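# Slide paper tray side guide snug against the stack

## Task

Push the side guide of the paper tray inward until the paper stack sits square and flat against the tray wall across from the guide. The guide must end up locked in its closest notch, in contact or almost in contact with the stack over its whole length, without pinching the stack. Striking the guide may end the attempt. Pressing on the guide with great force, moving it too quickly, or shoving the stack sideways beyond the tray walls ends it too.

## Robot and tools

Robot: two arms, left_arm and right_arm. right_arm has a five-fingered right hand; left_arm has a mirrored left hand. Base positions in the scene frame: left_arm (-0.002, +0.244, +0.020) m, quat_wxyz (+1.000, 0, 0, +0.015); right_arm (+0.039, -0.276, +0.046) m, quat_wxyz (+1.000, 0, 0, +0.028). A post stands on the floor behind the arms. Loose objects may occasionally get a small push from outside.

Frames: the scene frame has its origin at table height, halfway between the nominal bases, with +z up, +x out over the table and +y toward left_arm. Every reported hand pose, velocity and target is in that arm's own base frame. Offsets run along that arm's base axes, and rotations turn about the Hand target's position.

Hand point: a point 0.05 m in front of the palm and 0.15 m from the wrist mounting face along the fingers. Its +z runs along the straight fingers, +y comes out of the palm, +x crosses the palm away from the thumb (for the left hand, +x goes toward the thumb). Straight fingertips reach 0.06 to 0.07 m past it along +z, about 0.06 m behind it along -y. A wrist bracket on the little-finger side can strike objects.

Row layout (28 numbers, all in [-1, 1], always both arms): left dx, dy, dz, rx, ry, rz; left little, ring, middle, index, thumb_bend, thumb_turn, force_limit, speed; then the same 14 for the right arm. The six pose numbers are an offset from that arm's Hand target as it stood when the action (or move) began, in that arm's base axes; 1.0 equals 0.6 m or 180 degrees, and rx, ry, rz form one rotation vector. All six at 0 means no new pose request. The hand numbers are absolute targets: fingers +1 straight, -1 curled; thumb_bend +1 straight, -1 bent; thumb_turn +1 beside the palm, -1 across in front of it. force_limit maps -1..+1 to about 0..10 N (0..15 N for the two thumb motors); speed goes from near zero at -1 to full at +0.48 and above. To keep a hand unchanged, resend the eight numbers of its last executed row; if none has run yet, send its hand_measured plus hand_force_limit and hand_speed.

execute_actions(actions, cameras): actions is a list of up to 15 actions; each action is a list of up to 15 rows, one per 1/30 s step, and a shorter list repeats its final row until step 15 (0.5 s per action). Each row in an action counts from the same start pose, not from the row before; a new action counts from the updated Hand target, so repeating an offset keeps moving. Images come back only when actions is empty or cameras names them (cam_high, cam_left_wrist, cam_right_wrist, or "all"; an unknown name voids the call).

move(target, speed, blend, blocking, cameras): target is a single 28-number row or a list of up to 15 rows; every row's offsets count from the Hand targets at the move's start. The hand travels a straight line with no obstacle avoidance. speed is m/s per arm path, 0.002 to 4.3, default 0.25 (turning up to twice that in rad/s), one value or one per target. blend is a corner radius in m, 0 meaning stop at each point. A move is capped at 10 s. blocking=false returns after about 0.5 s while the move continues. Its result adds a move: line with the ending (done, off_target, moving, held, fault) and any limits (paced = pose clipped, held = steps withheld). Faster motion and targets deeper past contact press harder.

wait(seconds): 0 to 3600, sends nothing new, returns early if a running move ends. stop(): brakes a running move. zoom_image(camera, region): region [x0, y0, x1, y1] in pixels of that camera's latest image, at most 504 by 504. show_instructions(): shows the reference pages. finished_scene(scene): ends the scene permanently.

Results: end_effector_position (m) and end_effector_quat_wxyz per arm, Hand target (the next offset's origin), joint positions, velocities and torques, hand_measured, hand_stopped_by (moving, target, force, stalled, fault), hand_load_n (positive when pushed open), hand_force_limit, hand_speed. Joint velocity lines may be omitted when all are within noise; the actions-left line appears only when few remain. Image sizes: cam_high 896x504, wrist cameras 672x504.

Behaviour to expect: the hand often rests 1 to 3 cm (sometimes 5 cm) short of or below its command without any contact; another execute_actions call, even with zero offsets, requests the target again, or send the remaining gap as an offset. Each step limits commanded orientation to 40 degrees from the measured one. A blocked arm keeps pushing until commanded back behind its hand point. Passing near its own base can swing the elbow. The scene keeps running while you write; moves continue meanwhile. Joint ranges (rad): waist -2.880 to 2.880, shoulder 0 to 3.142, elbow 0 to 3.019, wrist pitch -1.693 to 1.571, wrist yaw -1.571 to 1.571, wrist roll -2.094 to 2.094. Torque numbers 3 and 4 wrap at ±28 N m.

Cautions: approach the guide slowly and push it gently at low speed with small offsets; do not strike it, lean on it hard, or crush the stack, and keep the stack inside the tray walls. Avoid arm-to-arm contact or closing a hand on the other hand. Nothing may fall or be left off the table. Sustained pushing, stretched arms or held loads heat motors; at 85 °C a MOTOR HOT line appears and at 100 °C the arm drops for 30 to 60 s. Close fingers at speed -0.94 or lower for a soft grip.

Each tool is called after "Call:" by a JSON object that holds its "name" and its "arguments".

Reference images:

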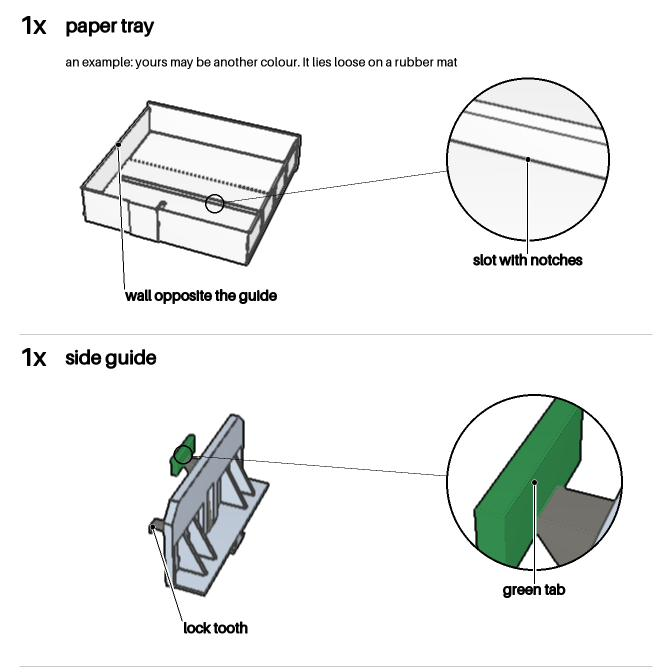

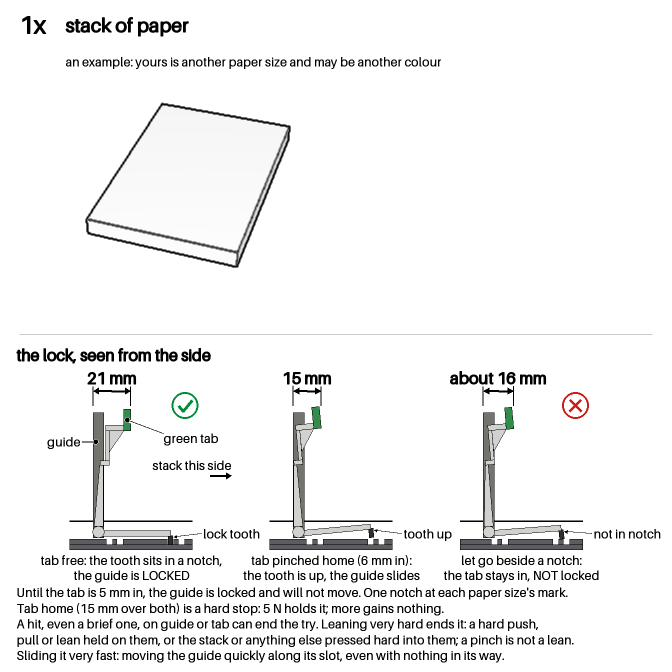

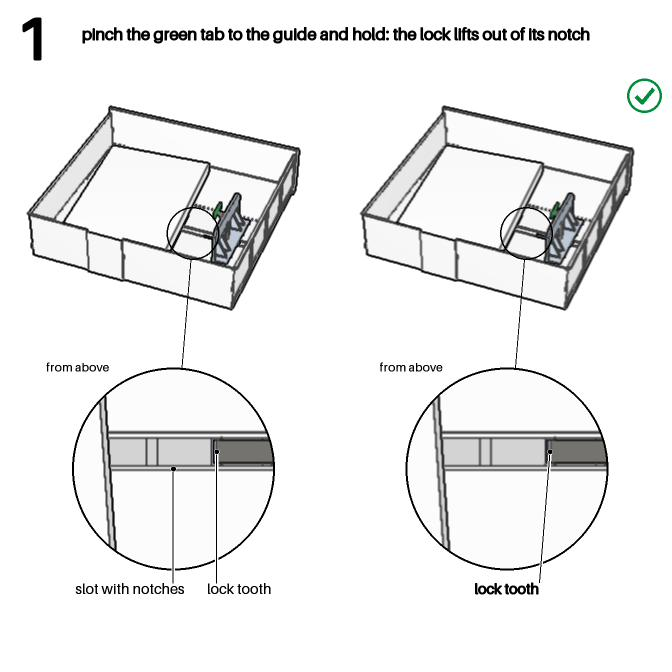

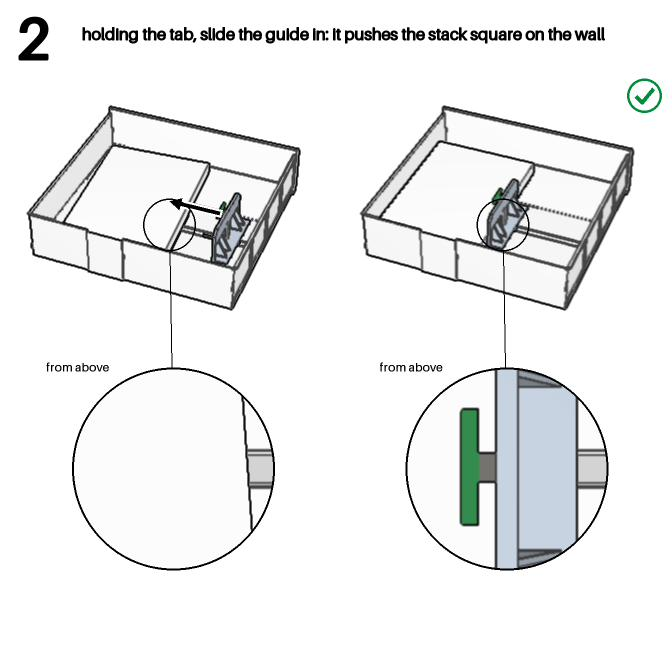

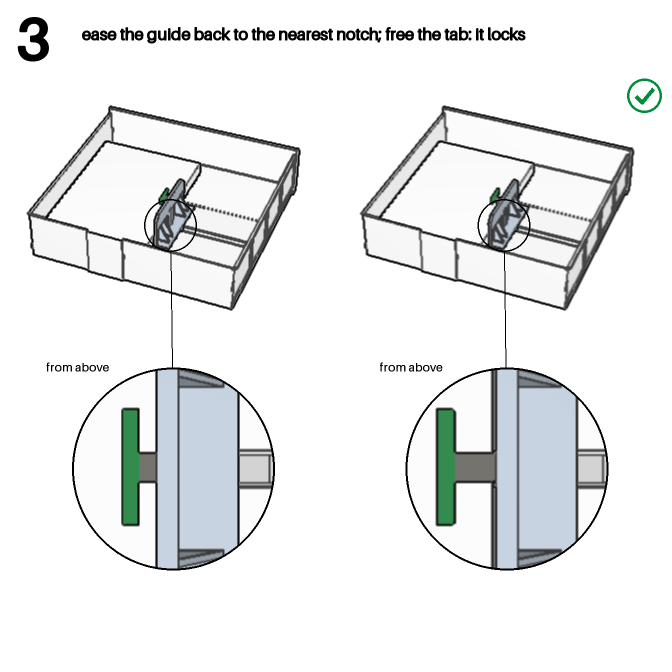

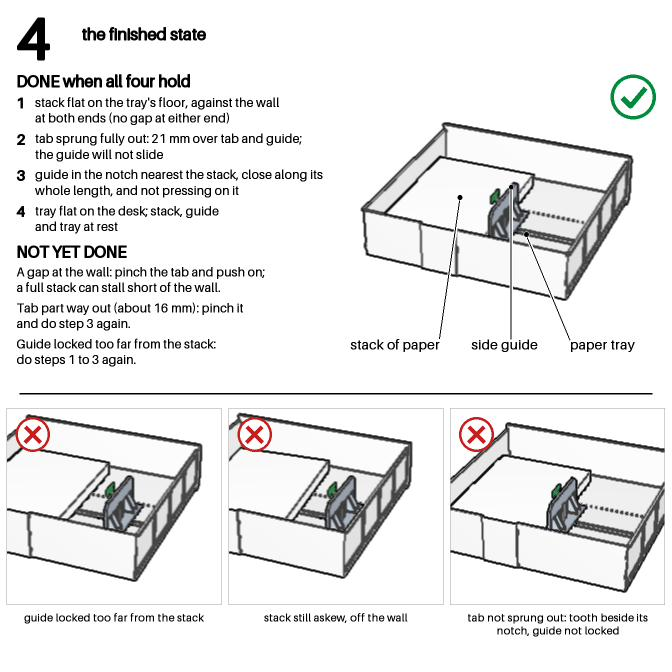

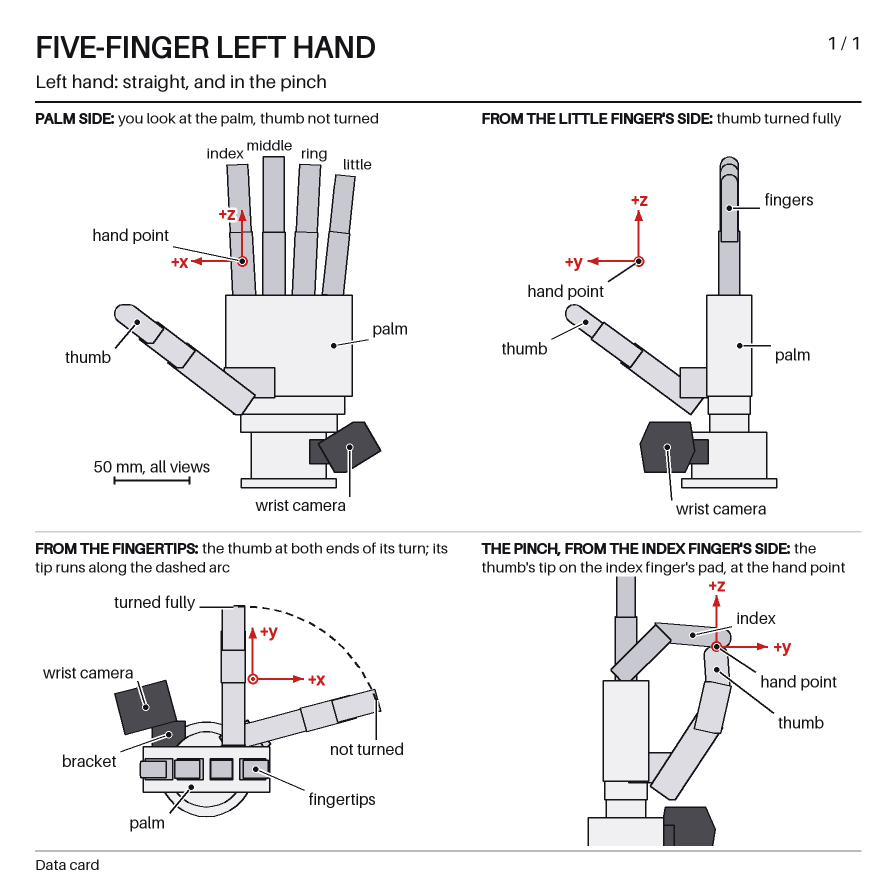

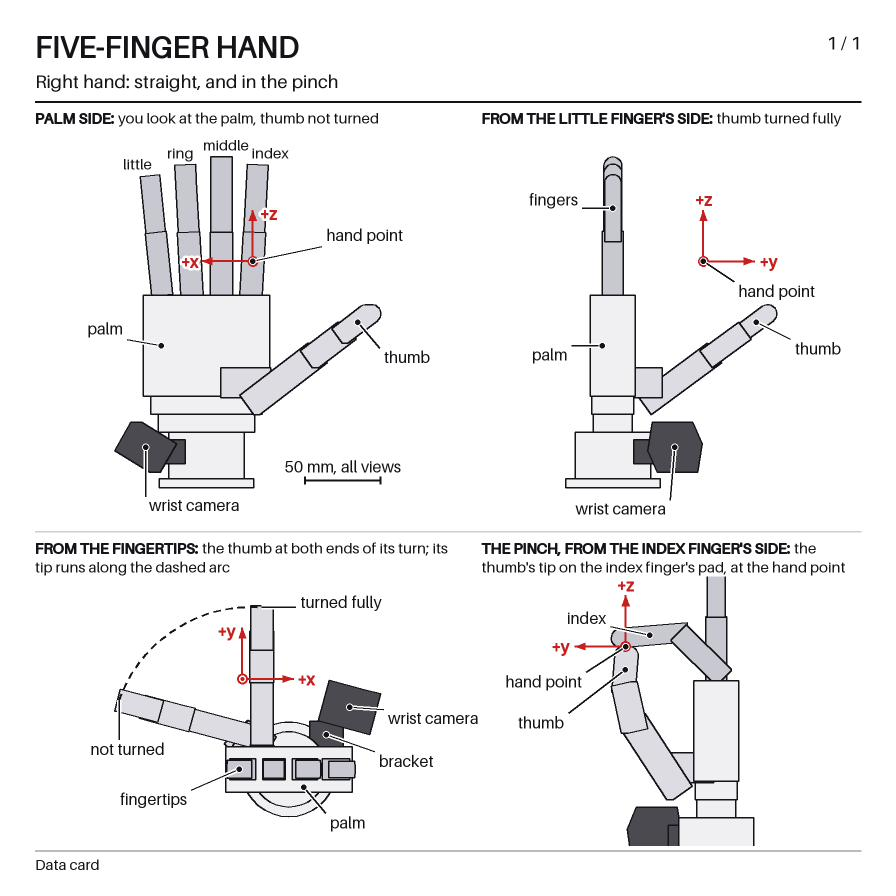

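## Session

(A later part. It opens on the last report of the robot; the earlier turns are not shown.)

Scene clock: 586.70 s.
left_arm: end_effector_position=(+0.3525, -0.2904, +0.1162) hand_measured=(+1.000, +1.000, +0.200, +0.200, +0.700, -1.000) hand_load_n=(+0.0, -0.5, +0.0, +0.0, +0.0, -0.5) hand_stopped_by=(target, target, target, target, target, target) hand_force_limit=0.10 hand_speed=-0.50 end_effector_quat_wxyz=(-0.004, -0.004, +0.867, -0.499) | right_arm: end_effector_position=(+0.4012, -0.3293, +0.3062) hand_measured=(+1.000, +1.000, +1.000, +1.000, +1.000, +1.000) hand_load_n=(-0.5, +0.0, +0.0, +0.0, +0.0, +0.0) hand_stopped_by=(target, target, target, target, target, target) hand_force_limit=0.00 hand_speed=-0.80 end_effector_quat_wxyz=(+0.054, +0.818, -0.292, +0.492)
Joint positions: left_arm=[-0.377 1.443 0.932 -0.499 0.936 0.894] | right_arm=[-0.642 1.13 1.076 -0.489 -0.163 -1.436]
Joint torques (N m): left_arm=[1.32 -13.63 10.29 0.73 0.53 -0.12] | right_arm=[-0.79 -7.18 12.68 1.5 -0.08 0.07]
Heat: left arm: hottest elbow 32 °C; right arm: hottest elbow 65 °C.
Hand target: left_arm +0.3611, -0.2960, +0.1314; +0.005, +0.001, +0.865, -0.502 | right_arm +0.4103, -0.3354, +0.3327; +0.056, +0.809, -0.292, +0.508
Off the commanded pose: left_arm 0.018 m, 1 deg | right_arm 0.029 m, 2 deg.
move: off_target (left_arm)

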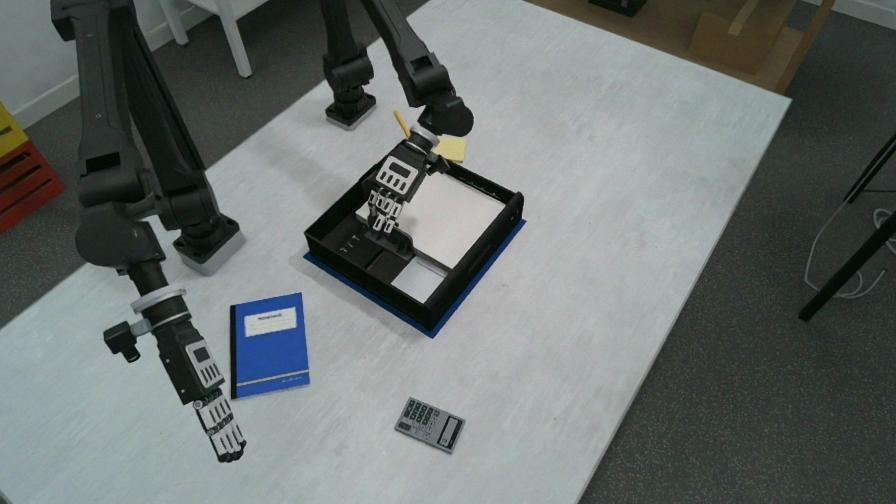

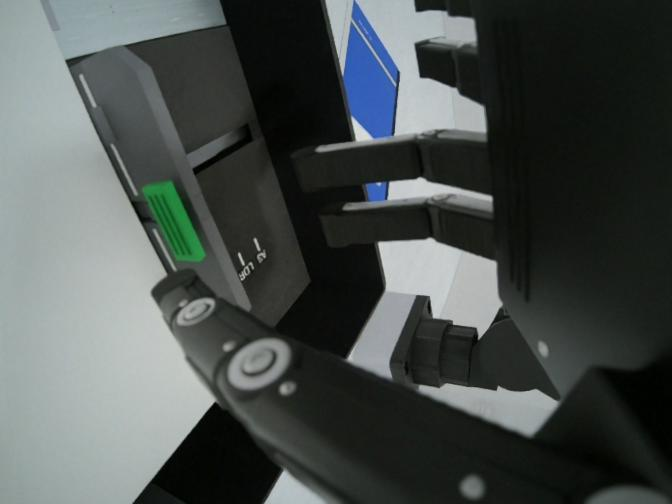

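Call:
{"name": "move", "arguments": {"target": [[0,0,0.15,0,0,0,1,1,0.2,0.2,0.7,-1,0.1,-0.5,0,0,0,0,0,0,1,1,1,1,1,1,0,-0.8],[-0.1,0.25,0.3,0,0,0,1,1,0.2,0.2,0.7,-1,0.1,-0.5,0,0,0,0,0,0,1,1,1,1,1,1,0,-0.8]], "speed": 0.12, "blend": 0.03, "cameras": ["cam_high","cam_left_wrist"]}}

Call:
{"name": "zoom_image", "arguments": {"camera": "cam_high", "region": [300, 130, 530, 350]}}

Call:
{"name": "zoom_image", "arguments": {"camera": "cam_high", "region": [340, 190, 420, 280]}}

Call:
{"name": "zoom_image", "arguments": {"camera": "cam_high", "region": [380, 140, 460, 200]}}

Scene clock: 623.87 s.
left_arm: end_effector_position=(+0.2939, -0.1483, +0.2982) hand_measured=(+1.000, +1.000, +0.200, +0.200, +0.700, -1.000) hand_load_n=(+0.0, -0.5, +0.0, +0.0, +0.0, +0.0) hand_stopped_by=(target, target, target, target, target, target) hand_force_limit=0.10 hand_speed=-0.50 end_effector_quat_wxyz=(-0.010, -0.007, +0.865, -0.501) | right_arm: end_effector_position=(+0.4012, -0.3293, +0.3062) hand_measured=(+1.000, +1.000, +1.000, +1.000, +1.000, +1.000) hand_load_n=(+0.0, +0.0, +0.0, +0.0, +0.0, +0.0) hand_stopped_by=(target, target, target, target, target, target) hand_force_limit=0.00 hand_speed=-0.80 end_effector_quat_wxyz=(+0.054, +0.818, -0.292, +0.492)
Joint positions: left_arm=[-0.029 1.191 1.225 -1.576 1.049 1.509] | right_arm=[-0.642 1.13 1.076 -0.489 -0.163 -1.436]
Joint torques (N m): left_arm=[2.32 -8.7 10.85 -0.1 0.89 0.07] | right_arm=[-0.67 -7.24 12.67 1.52 -0.08 0.07]
Heat: left arm: hottest elbow 35 °C; right arm: hottest elbow 65 °C.
Hand target: left_arm +0.3010, -0.1461, +0.3114; +0.004, +0.001, +0.865, -0.502 | right_arm +0.4103, -0.3354, +0.3327; +0.056, +0.809, -0.292, +0.508
Off the commanded pose: left_arm 0.015 m, 2 deg | right_arm 0.029 m, 2 deg.
move: off_target (left_arm)

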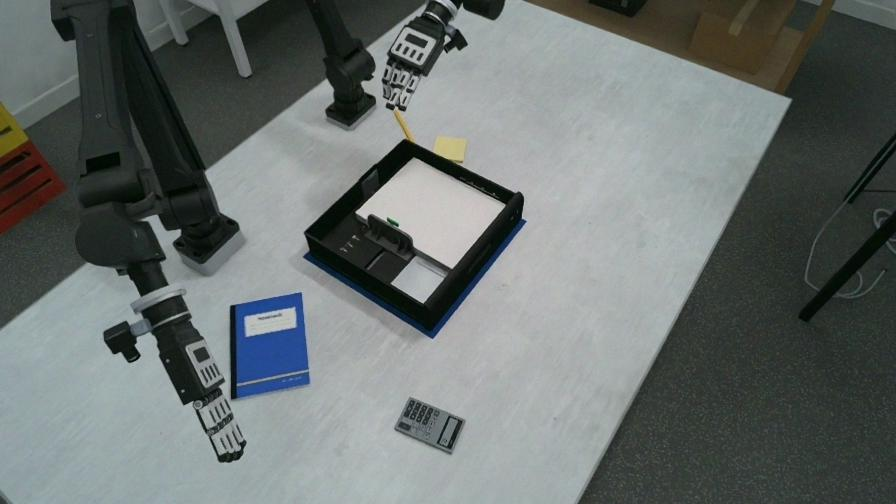

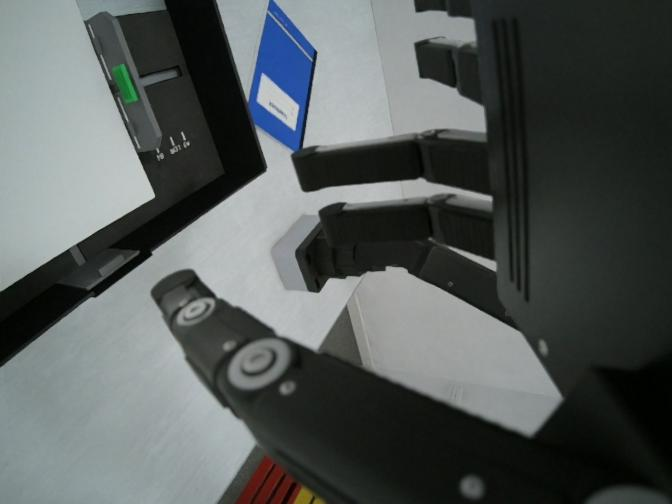

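Scaled by 2.191 from the camera's image (finer frame: 1280x720).

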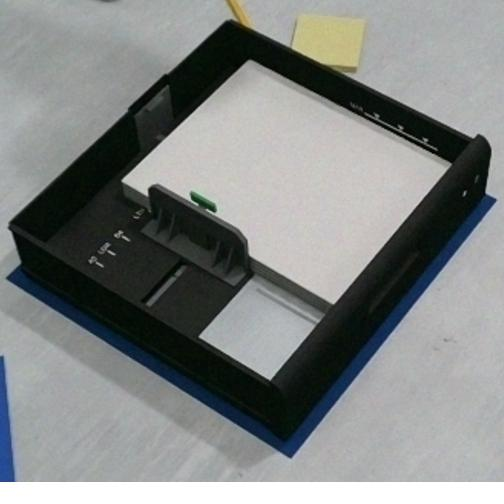

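Scaled by 5.600 from the camera's image (finer frame: 1280x720).

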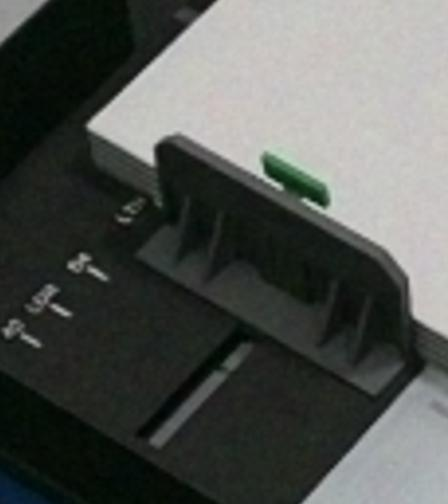

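Scaled by 6.300 from the camera's image (finer frame: 1280x720).

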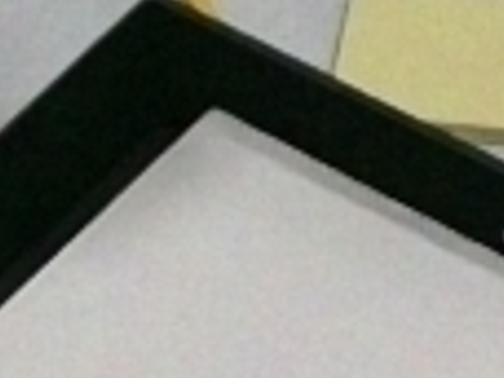

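Call:
{"name": "move", "arguments": {"target": [[0,0,0,0,0,0,1,1,0.2,0.2,0.7,-1,0.1,-0.5,0.054,0.65,0,0.161,0.295,0.264,1,1,1,1,1,1,0,-0.8],[0,0,0,0,0,0,1,1,0.2,0.2,0.7,-1,0.1,-0.5,0.054,0.65,-0.2,0.161,0.295,0.264,1,1,1,1,1,1,0,-0.8]], "speed": 0.2, "blend": 0.03, "cameras": ["all"]}}

Scene clock: 682.57 s.
left_arm: end_effector_position=(+0.2939, -0.1483, +0.2982) hand_measured=(+1.000, +1.000, +0.200, +0.200, +0.700, -1.000) hand_load_n=(+0.0, +0.0, +0.0, +0.0, +0.0, +0.0) hand_stopped_by=(target, target, target, target, target, target) hand_force_limit=0.10 hand_speed=-0.50 end_effector_quat_wxyz=(-0.010, -0.007, +0.865, -0.501) | right_arm: end_effector_position=(+0.4382, +0.0520, +0.2162) hand_measured=(+1.000, +1.000, +1.000, +1.000, +1.000, +1.000) hand_load_n=(+0.0, +0.0, +0.0, +0.0, +0.0, +0.0) hand_stopped_by=(target, target, target, target, target, target) hand_force_limit=0.00 hand_speed=-0.80 end_effector_quat_wxyz=(-0.215, +0.976, -0.022, +0.001)
Joint positions: left_arm=[-0.029 1.191 1.225 -1.576 1.049 1.51] | right_arm=[0.052 1.561 1.512 -1.487 -0.432 -1.467]
Joint torques (N m): left_arm=[2.32 -8.7 10.86 -0.06 0.89 0.04] | right_arm=[-0.38 -11.99 7.43 0.66 -0.44 -0.16]
Heat: left arm: hottest elbow 36 °C; right arm: hottest elbow 65 °C.
Hand target: left_arm +0.3011, -0.1461, +0.3114; +0.004, +0.001, +0.865, -0.502 | right_arm +0.4427, +0.0545, +0.2126; -0.216, +0.976, -0.013, +0.003
Off the commanded pose: left_arm 0.015 m, 2 deg | right_arm 0.006 m, 1 deg.
move: done

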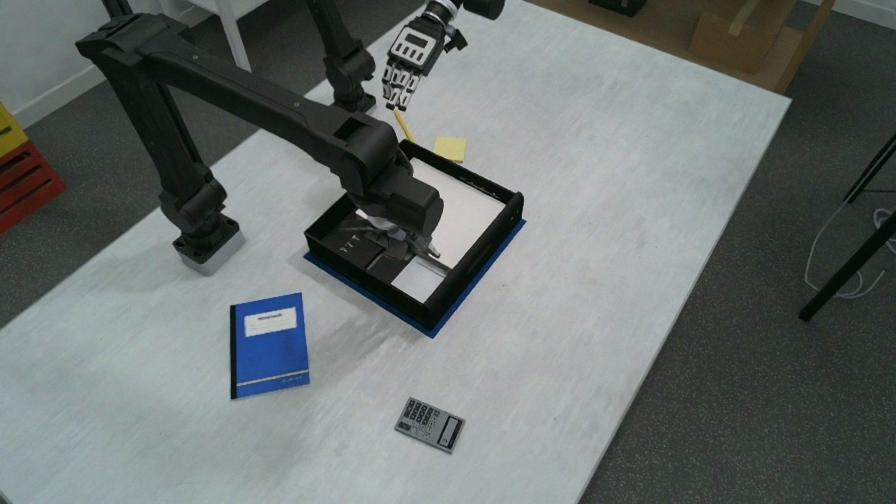

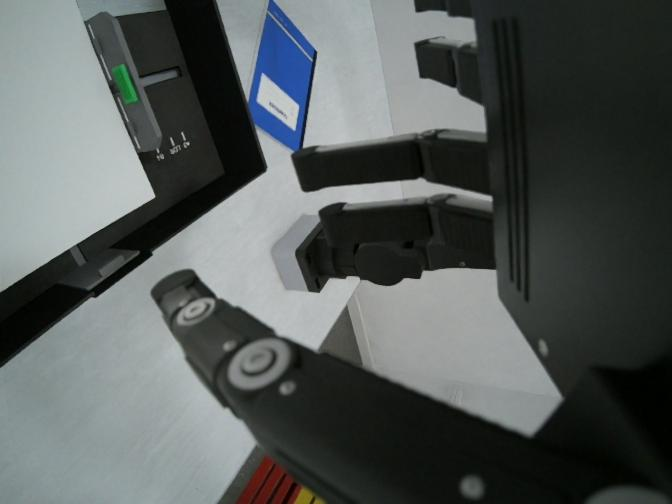

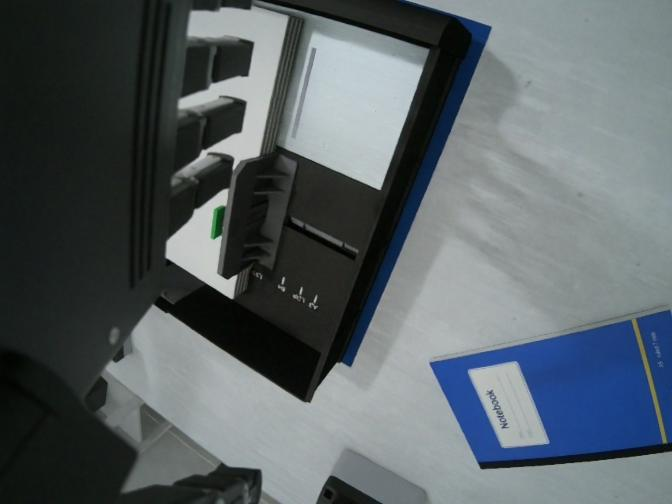

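Call:
{"name": "zoom_image", "arguments": {"camera": "cam_right_wrist", "region": [160, 130, 380, 330]}}

Call:
{"name": "zoom_image", "arguments": {"camera": "cam_right_wrist", "region": [160, 0, 420, 200]}}

Scaled by 2.291 from the camera's image (finer frame: 960x720).

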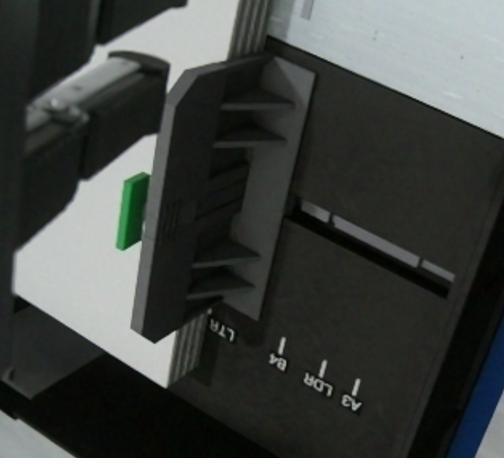

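Scaled by 1.938 from the camera's image (finer frame: 960x720).

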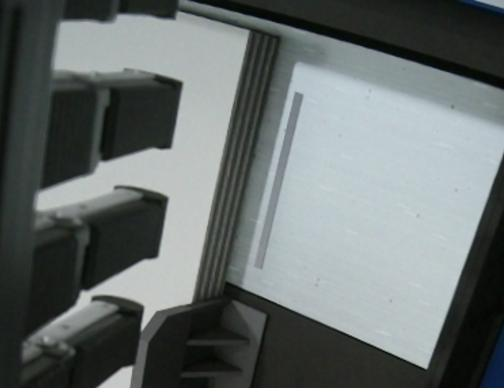

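Call:
{"name": "move", "arguments": {"target": [0,0,0,0,0,0,1,1,0.2,0.2,0.7,-1,0.1,-0.5,0,0.05,-0.133,0,0,0,1,1,1,1,1,1,0,-0.8], "speed": 0.1, "cameras": ["cam_high","cam_right_wrist"]}}

Call:
{"name": "zoom_image", "arguments": {"camera": "cam_high", "region": [300, 130, 530, 350]}}

Scene clock: 724.03 s.
left_arm: end_effector_position=(+0.2939, -0.1483, +0.2982) hand_measured=(+1.000, +1.000, +0.200, +0.200, +0.700, -1.000) hand_load_n=(+0.0, +0.0, +0.0, -0.5, +0.0, +0.0) hand_stopped_by=(target, target, target, target, target, target) hand_force_limit=0.10 hand_speed=-0.50 end_effector_quat_wxyz=(-0.010, -0.007, +0.865, -0.501) | right_arm: end_effector_position=(+0.4416, +0.0802, +0.1387) hand_measured=(+1.000, +1.000, +1.000, +1.000, +1.000, +1.000) hand_load_n=(+0.0, +0.0, +0.0, +0.0, +0.0, -0.5) hand_stopped_by=(target, target, target, target, target, target) hand_force_limit=0.00 hand_speed=-0.80 end_effector_quat_wxyz=(-0.217, +0.976, -0.011, +0.006)
Joint positions: left_arm=[-0.029 1.191 1.225 -1.576 1.049 1.51] | right_arm=[0.111 1.591 1.344 -1.253 -0.432 -1.422]
Joint torques (N m): left_arm=[2.26 -8.64 10.84 -0.09 0.9 0.04] | right_arm=[-0.09 -11.81 7.01 0.75 -0.3 0.07]
Heat: left arm: hottest elbow 37 °C; right arm: hottest elbow 54 °C.
Hand target: left_arm +0.3011, -0.1461, +0.3114; +0.004, +0.001, +0.865, -0.502 | right_arm +0.4426, +0.0846, +0.1327; -0.216, +0.976, -0.013, +0.003
Off the commanded pose: left_arm 0.015 m, 2 deg | right_arm 0.007 m, 0 deg.
move: done

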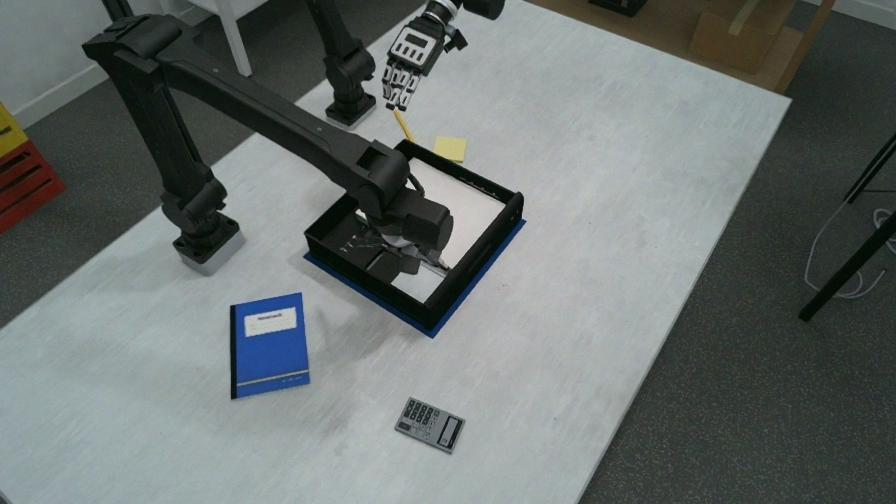

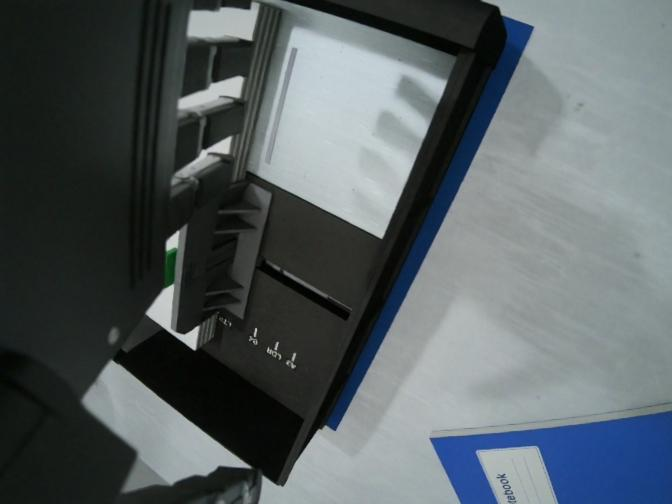

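Scaled by 2.191 from the camera's image (finer frame: 1280x720).

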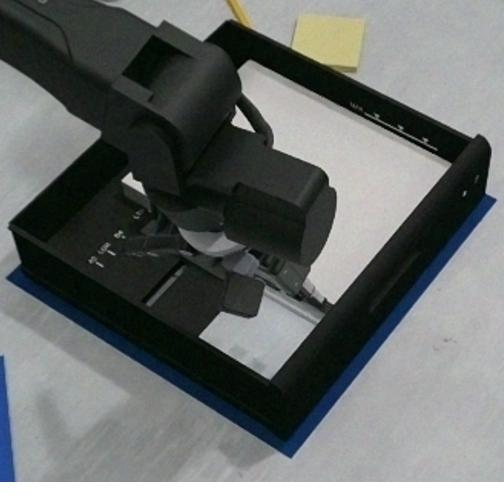

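Call:
{"name": "move", "arguments": {"target": [[0,0,0,0,0,0,1,1,0.2,0.2,0.7,-1,0.1,-0.5,-0.047,0.033,0,0,0,0,1,1,1,1,1,1,0,-0.8],[0,0,0,0,0,0,1,1,0.2,0.2,0.7,-1,0.1,-0.5,-0.047,0.033,-0.083,0,0,0,1,1,1,1,1,1,0,-0.8]], "speed": 0.08, "cameras": ["cam_high","cam_right_wrist"]}}

Call:
{"name": "zoom_image", "arguments": {"camera": "cam_right_wrist", "region": [140, 0, 440, 225]}}

Scene clock: 750.17 s.
left_arm: end_effector_position=(+0.2939, -0.1483, +0.2982) hand_measured=(+1.000, +1.000, +0.200, +0.200, +0.700, -1.000) hand_load_n=(+0.0, +0.0, +0.0, +0.0, +0.0, +0.0) hand_stopped_by=(target, target, target, target, target, target) hand_force_limit=0.10 hand_speed=-0.50 end_effector_quat_wxyz=(-0.010, -0.007, +0.865, -0.501) | right_arm: end_effector_position=(+0.4144, +0.1020, +0.0902) hand_measured=(+1.000, +1.000, +1.000, +1.000, +1.000, +1.000) hand_load_n=(+0.0, +0.0, +0.0, +0.0, +0.0, +0.0) hand_stopped_by=(target, target, target, target, target, target) hand_force_limit=0.00 hand_speed=-0.80 end_effector_quat_wxyz=(-0.217, +0.976, -0.009, +0.008)
Joint positions: left_arm=[-0.029 1.191 1.225 -1.576 1.049 1.51] | right_arm=[0.166 1.565 1.178 -1.087 -0.428 -1.366]
Joint torques (N m): left_arm=[2.14 -8.64 10.84 -0.08 0.89 0.03] | right_arm=[-0.32 -10.64 6.61 0.91 -0.28 0.1]
Heat: left arm: hottest elbow 38 °C; right arm: hottest elbow 50 °C.
Hand target: left_arm +0.3011, -0.1461, +0.3114; +0.004, +0.001, +0.865, -0.502 | right_arm +0.4144, +0.1043, +0.0829; -0.216, +0.976, -0.013, +0.003
Off the commanded pose: left_arm 0.015 m, 2 deg | right_arm 0.008 m, 1 deg.
move: done

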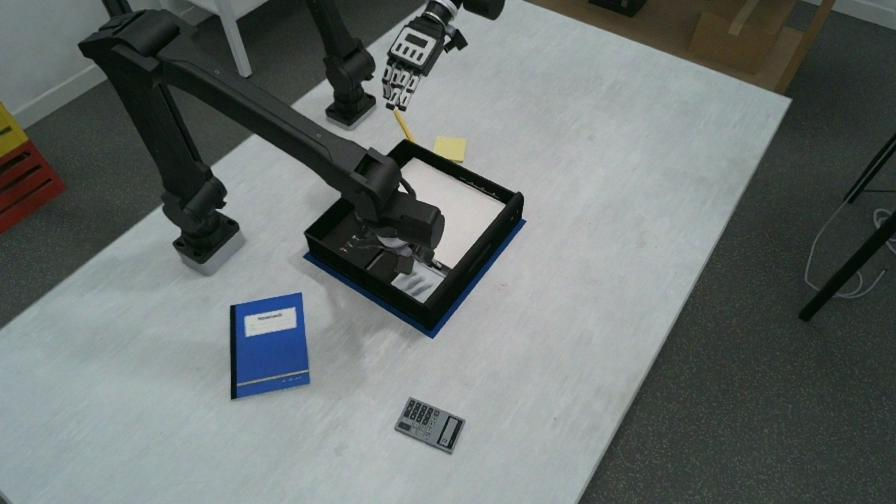

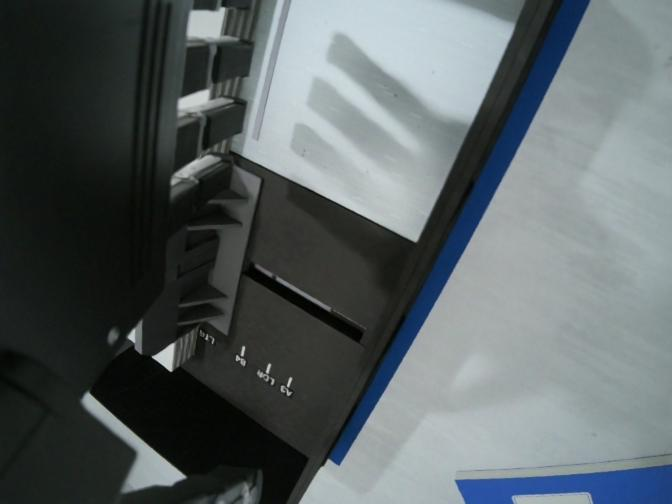

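Scaled by 1.680 from the camera's image (finer frame: 960x720).

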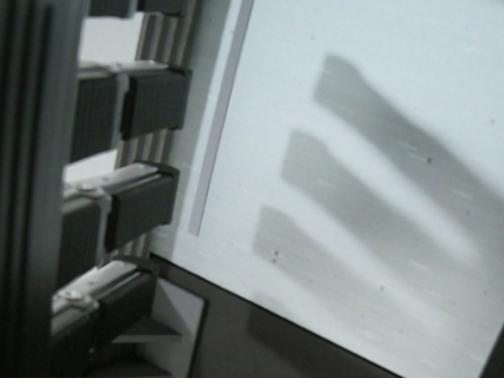

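Call:
{"name": "move", "arguments": {"target": [0,0,0,0,0,0,1,1,0.2,0.2,0.7,-1,0.1,-0.5,0,0,-0.0417,0,0,0,1,1,1,1,1,1,0,-0.8], "speed": 0.05, "cameras": ["cam_high","cam_right_wrist"]}}

Call:
{"name": "zoom_image", "arguments": {"camera": "cam_high", "region": [370, 180, 530, 340]}}

Scene clock: 754.33 s.
left_arm: end_effector_position=(+0.2939, -0.1483, +0.2982) hand_measured=(+1.000, +1.000, +0.200, +0.200, +0.700, -1.000) hand_load_n=(+0.0, +0.0, +0.0, +0.0, +0.0, +0.0) hand_stopped_by=(target, target, target, target, target, target) hand_force_limit=0.10 hand_speed=-0.50 end_effector_quat_wxyz=(-0.010, -0.007, +0.865, -0.501) | right_arm: end_effector_position=(+0.4148, +0.1020, +0.0650) hand_measured=(+1.000, +1.000, +1.000, +1.000, +1.000, +1.000) hand_load_n=(+0.0, +0.0, +0.0, +0.0, +0.0, +0.0) hand_stopped_by=(target, target, target, target, target, target) hand_force_limit=0.00 hand_speed=-0.80 end_effector_quat_wxyz=(-0.217, +0.976, -0.009, +0.007)
Joint positions: left_arm=[-0.029 1.191 1.225 -1.576 1.049 1.51] | right_arm=[0.166 1.594 1.141 -1.021 -0.428 -1.366]
Joint torques (N m): left_arm=[2.14 -8.7 10.84 -0.09 0.89 0.02] | right_arm=[-0.32 -10.93 6.41 0.79 -0.3 0.1]
Heat: left arm: hottest elbow 38 °C; right arm: hottest elbow 49 °C.
Hand target: left_arm +0.3011, -0.1461, +0.3114; +0.004, +0.001, +0.865, -0.502 | right_arm +0.4144, +0.1043, +0.0578; -0.216, +0.976, -0.013, +0.003
Off the commanded pose: left_arm 0.015 m, 2 deg | right_arm 0.007 m, 1 deg.
move: done

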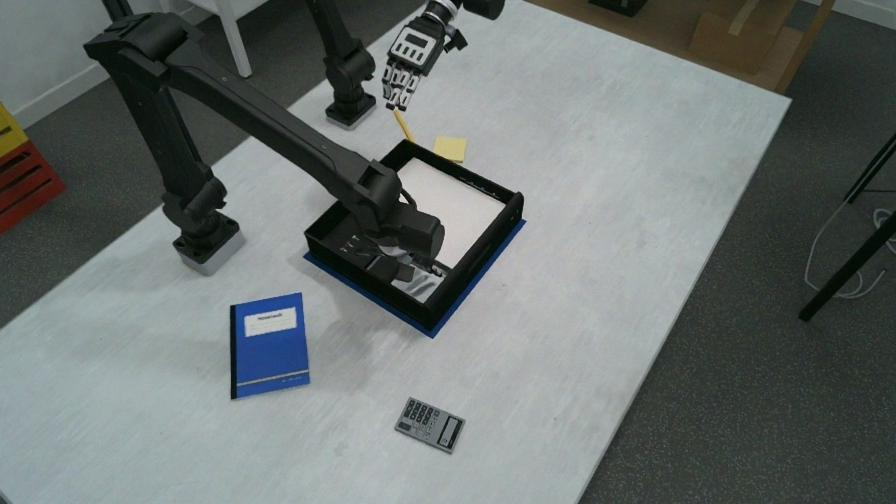

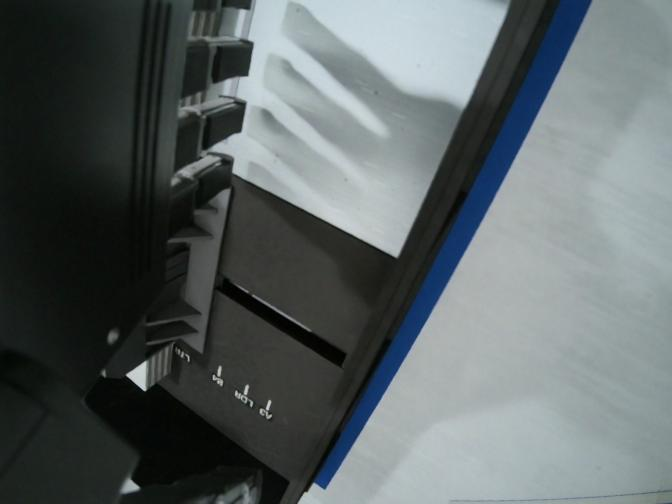

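Scaled by 3.150 from the camera's image (finer frame: 1280x720).

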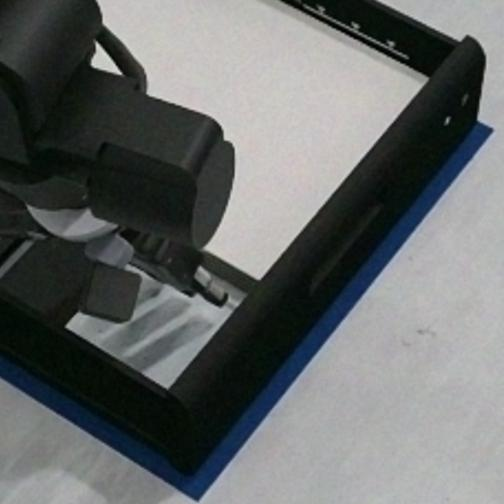

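Call:
{"name": "move", "arguments": {"target": [0,0,0,0,0,0,1,1,0.2,0.2,0.7,-1,0.1,-0.5,0.001,0.05,0,0,0,0,1,1,1,1,1,1,0,-0.8], "speed": 0.03, "cameras": ["cam_high","cam_right_wrist"]}}

Call:
{"name": "zoom_image", "arguments": {"camera": "cam_right_wrist", "region": [140, 0, 440, 225]}}

Scene clock: 760.47 s.
left_arm: end_effector_position=(+0.2939, -0.1483, +0.2982) hand_measured=(+1.000, +1.000, +0.200, +0.200, +0.700, -1.000) hand_load_n=(+0.0, +0.0, +0.0, +0.0, +0.0, +0.0) hand_stopped_by=(target, target, target, target, target, target) hand_force_limit=0.10 hand_speed=-0.50 end_effector_quat_wxyz=(-0.010, -0.007, +0.865, -0.501) | right_arm: end_effector_position=(+0.4111, +0.1255, +0.0633) hand_measured=(+1.000, +1.000, +1.000, +1.000, +1.000, +1.000) hand_load_n=(+0.0, +0.0, -1.0, +0.0, +0.0, +0.0) hand_stopped_by=(target, target, target, target, target, target) hand_force_limit=0.00 hand_speed=-0.80 end_effector_quat_wxyz=(-0.215, +0.977, -0.015, +0.004)
Joint positions: left_arm=[-0.029 1.191 1.225 -1.576 1.049 1.51] | right_arm=[0.219 1.598 1.141 -0.997 -0.418 -1.297]
Joint torques (N m): left_arm=[2.14 -8.53 10.84 -0.09 0.89 0.04] | right_arm=[0.38 -10.52 7.31 0.95 -0.42 0.13]
Heat: left arm: hottest elbow 38 °C; right arm: hottest elbow 48 °C.
Hand target: left_arm +0.3011, -0.1461, +0.3114; +0.004, +0.001, +0.865, -0.502 | right_arm +0.4150, +0.1342, +0.0578; -0.216, +0.976, -0.013, +0.003
Off the commanded pose: left_arm 0.015 m, 2 deg | right_arm 0.011 m, 0 deg.
move: off_target (right_arm)

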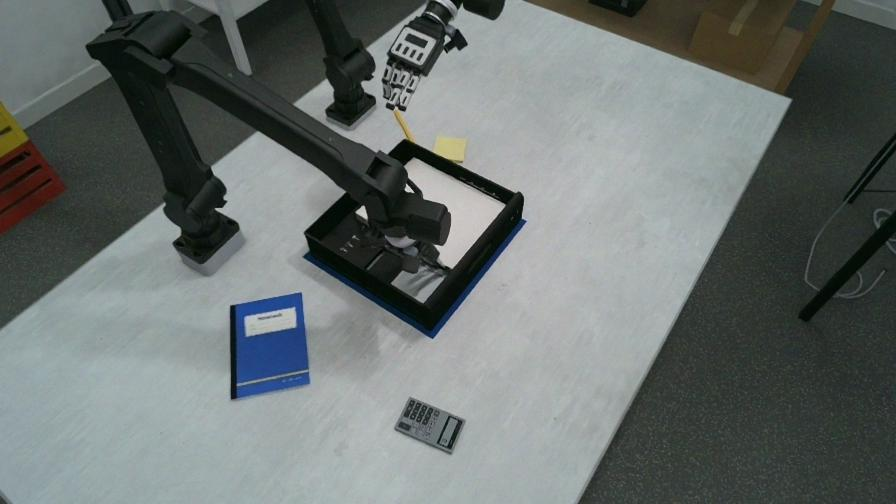

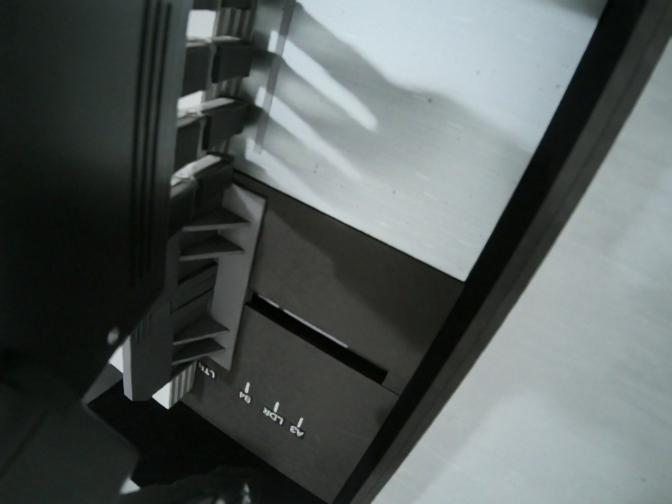

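Scaled by 1.680 from the camera's image (finer frame: 960x720).

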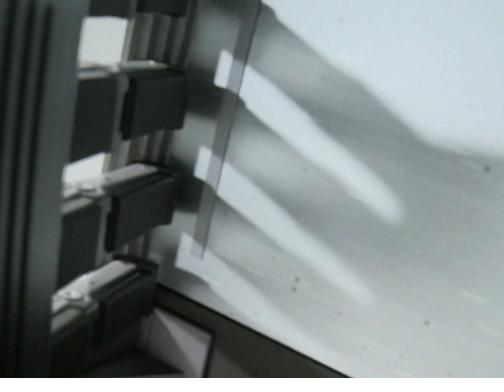

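Call:
{"name": "move", "arguments": {"target": [0,0,0,0,0,0,1,1,0.2,0.2,0.7,-1,0.1,-0.5,0.012,0.03,0,0,0,0,1,1,1,1,1,1,0,-0.8], "speed": 0.02, "cameras": ["cam_high","cam_right_wrist"]}}

Call:
{"name": "zoom_image", "arguments": {"camera": "cam_right_wrist", "region": [140, 0, 440, 225]}}

Scene clock: 766.63 s.
left_arm: end_effector_position=(+0.2939, -0.1483, +0.2982) hand_measured=(+1.000, +1.000, +0.200, +0.200, +0.700, -1.000) hand_load_n=(+0.0, +0.0, +0.0, +0.0, +0.0, +0.0) hand_stopped_by=(target, target, target, target, target, target) hand_force_limit=0.10 hand_speed=-0.50 end_effector_quat_wxyz=(-0.010, -0.007, +0.865, -0.501) | right_arm: end_effector_position=(+0.4092, +0.1293, +0.0598) hand_measured=(+1.000, +1.000, +1.000, +1.000, +1.000, +1.000) hand_load_n=(+0.0, +0.0, -3.5, +0.0, +0.0, +0.0) hand_stopped_by=(target, target, target, target, target, target) hand_force_limit=0.00 hand_speed=-0.80 end_effector_quat_wxyz=(-0.206, +0.978, -0.026, +0.000)
Joint positions: left_arm=[-0.029 1.191 1.225 -1.576 1.049 1.51] | right_arm=[0.233 1.608 1.142 -0.993 -0.401 -1.261]
Joint torques (N m): left_arm=[2.32 -8.64 10.86 -0.08 0.89 0.04] | right_arm=[1.73 -9.82 9.24 1.11 -0.91 0.17]
Heat: left arm: hottest elbow 38 °C; right arm: hottest elbow 47 °C.
Hand target: left_arm +0.3011, -0.1461, +0.3114; +0.004, +0.001, +0.865, -0.502 | right_arm +0.4223, +0.1523, +0.0579; -0.216, +0.976, -0.013, +0.003
Off the commanded pose: left_arm 0.015 m, 2 deg | right_arm 0.026 m, 2 deg.
move: off_target (right_arm)

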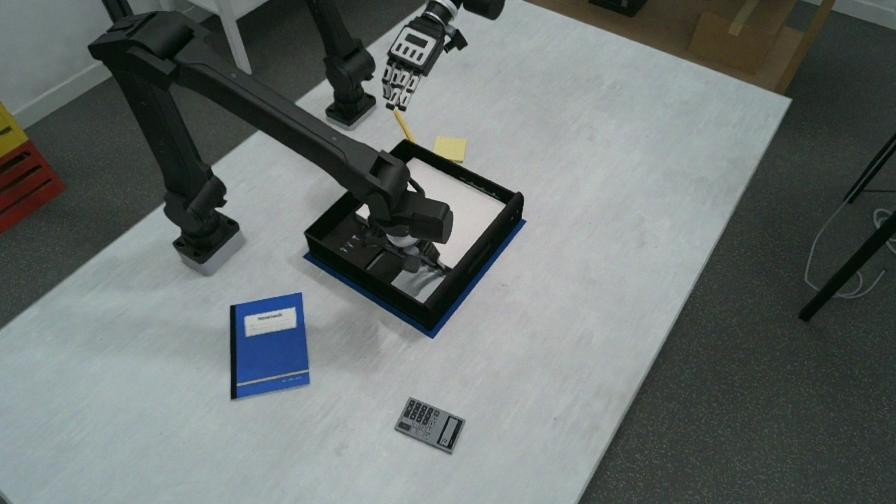

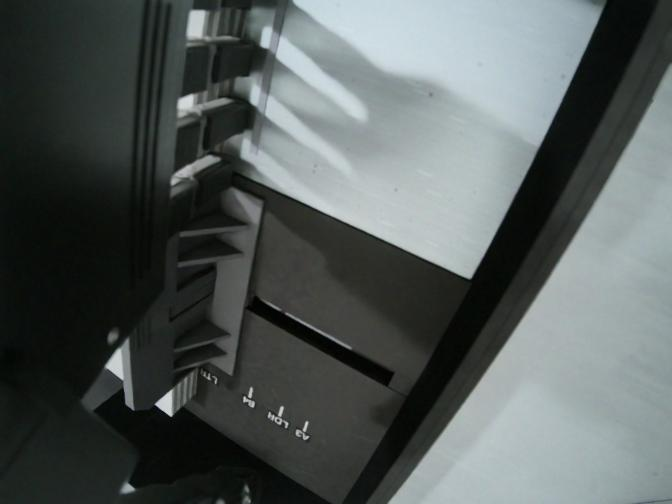

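Scaled by 1.680 from the camera's image (finer frame: 960x720).

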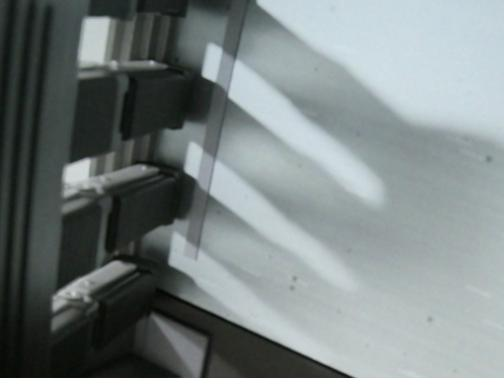

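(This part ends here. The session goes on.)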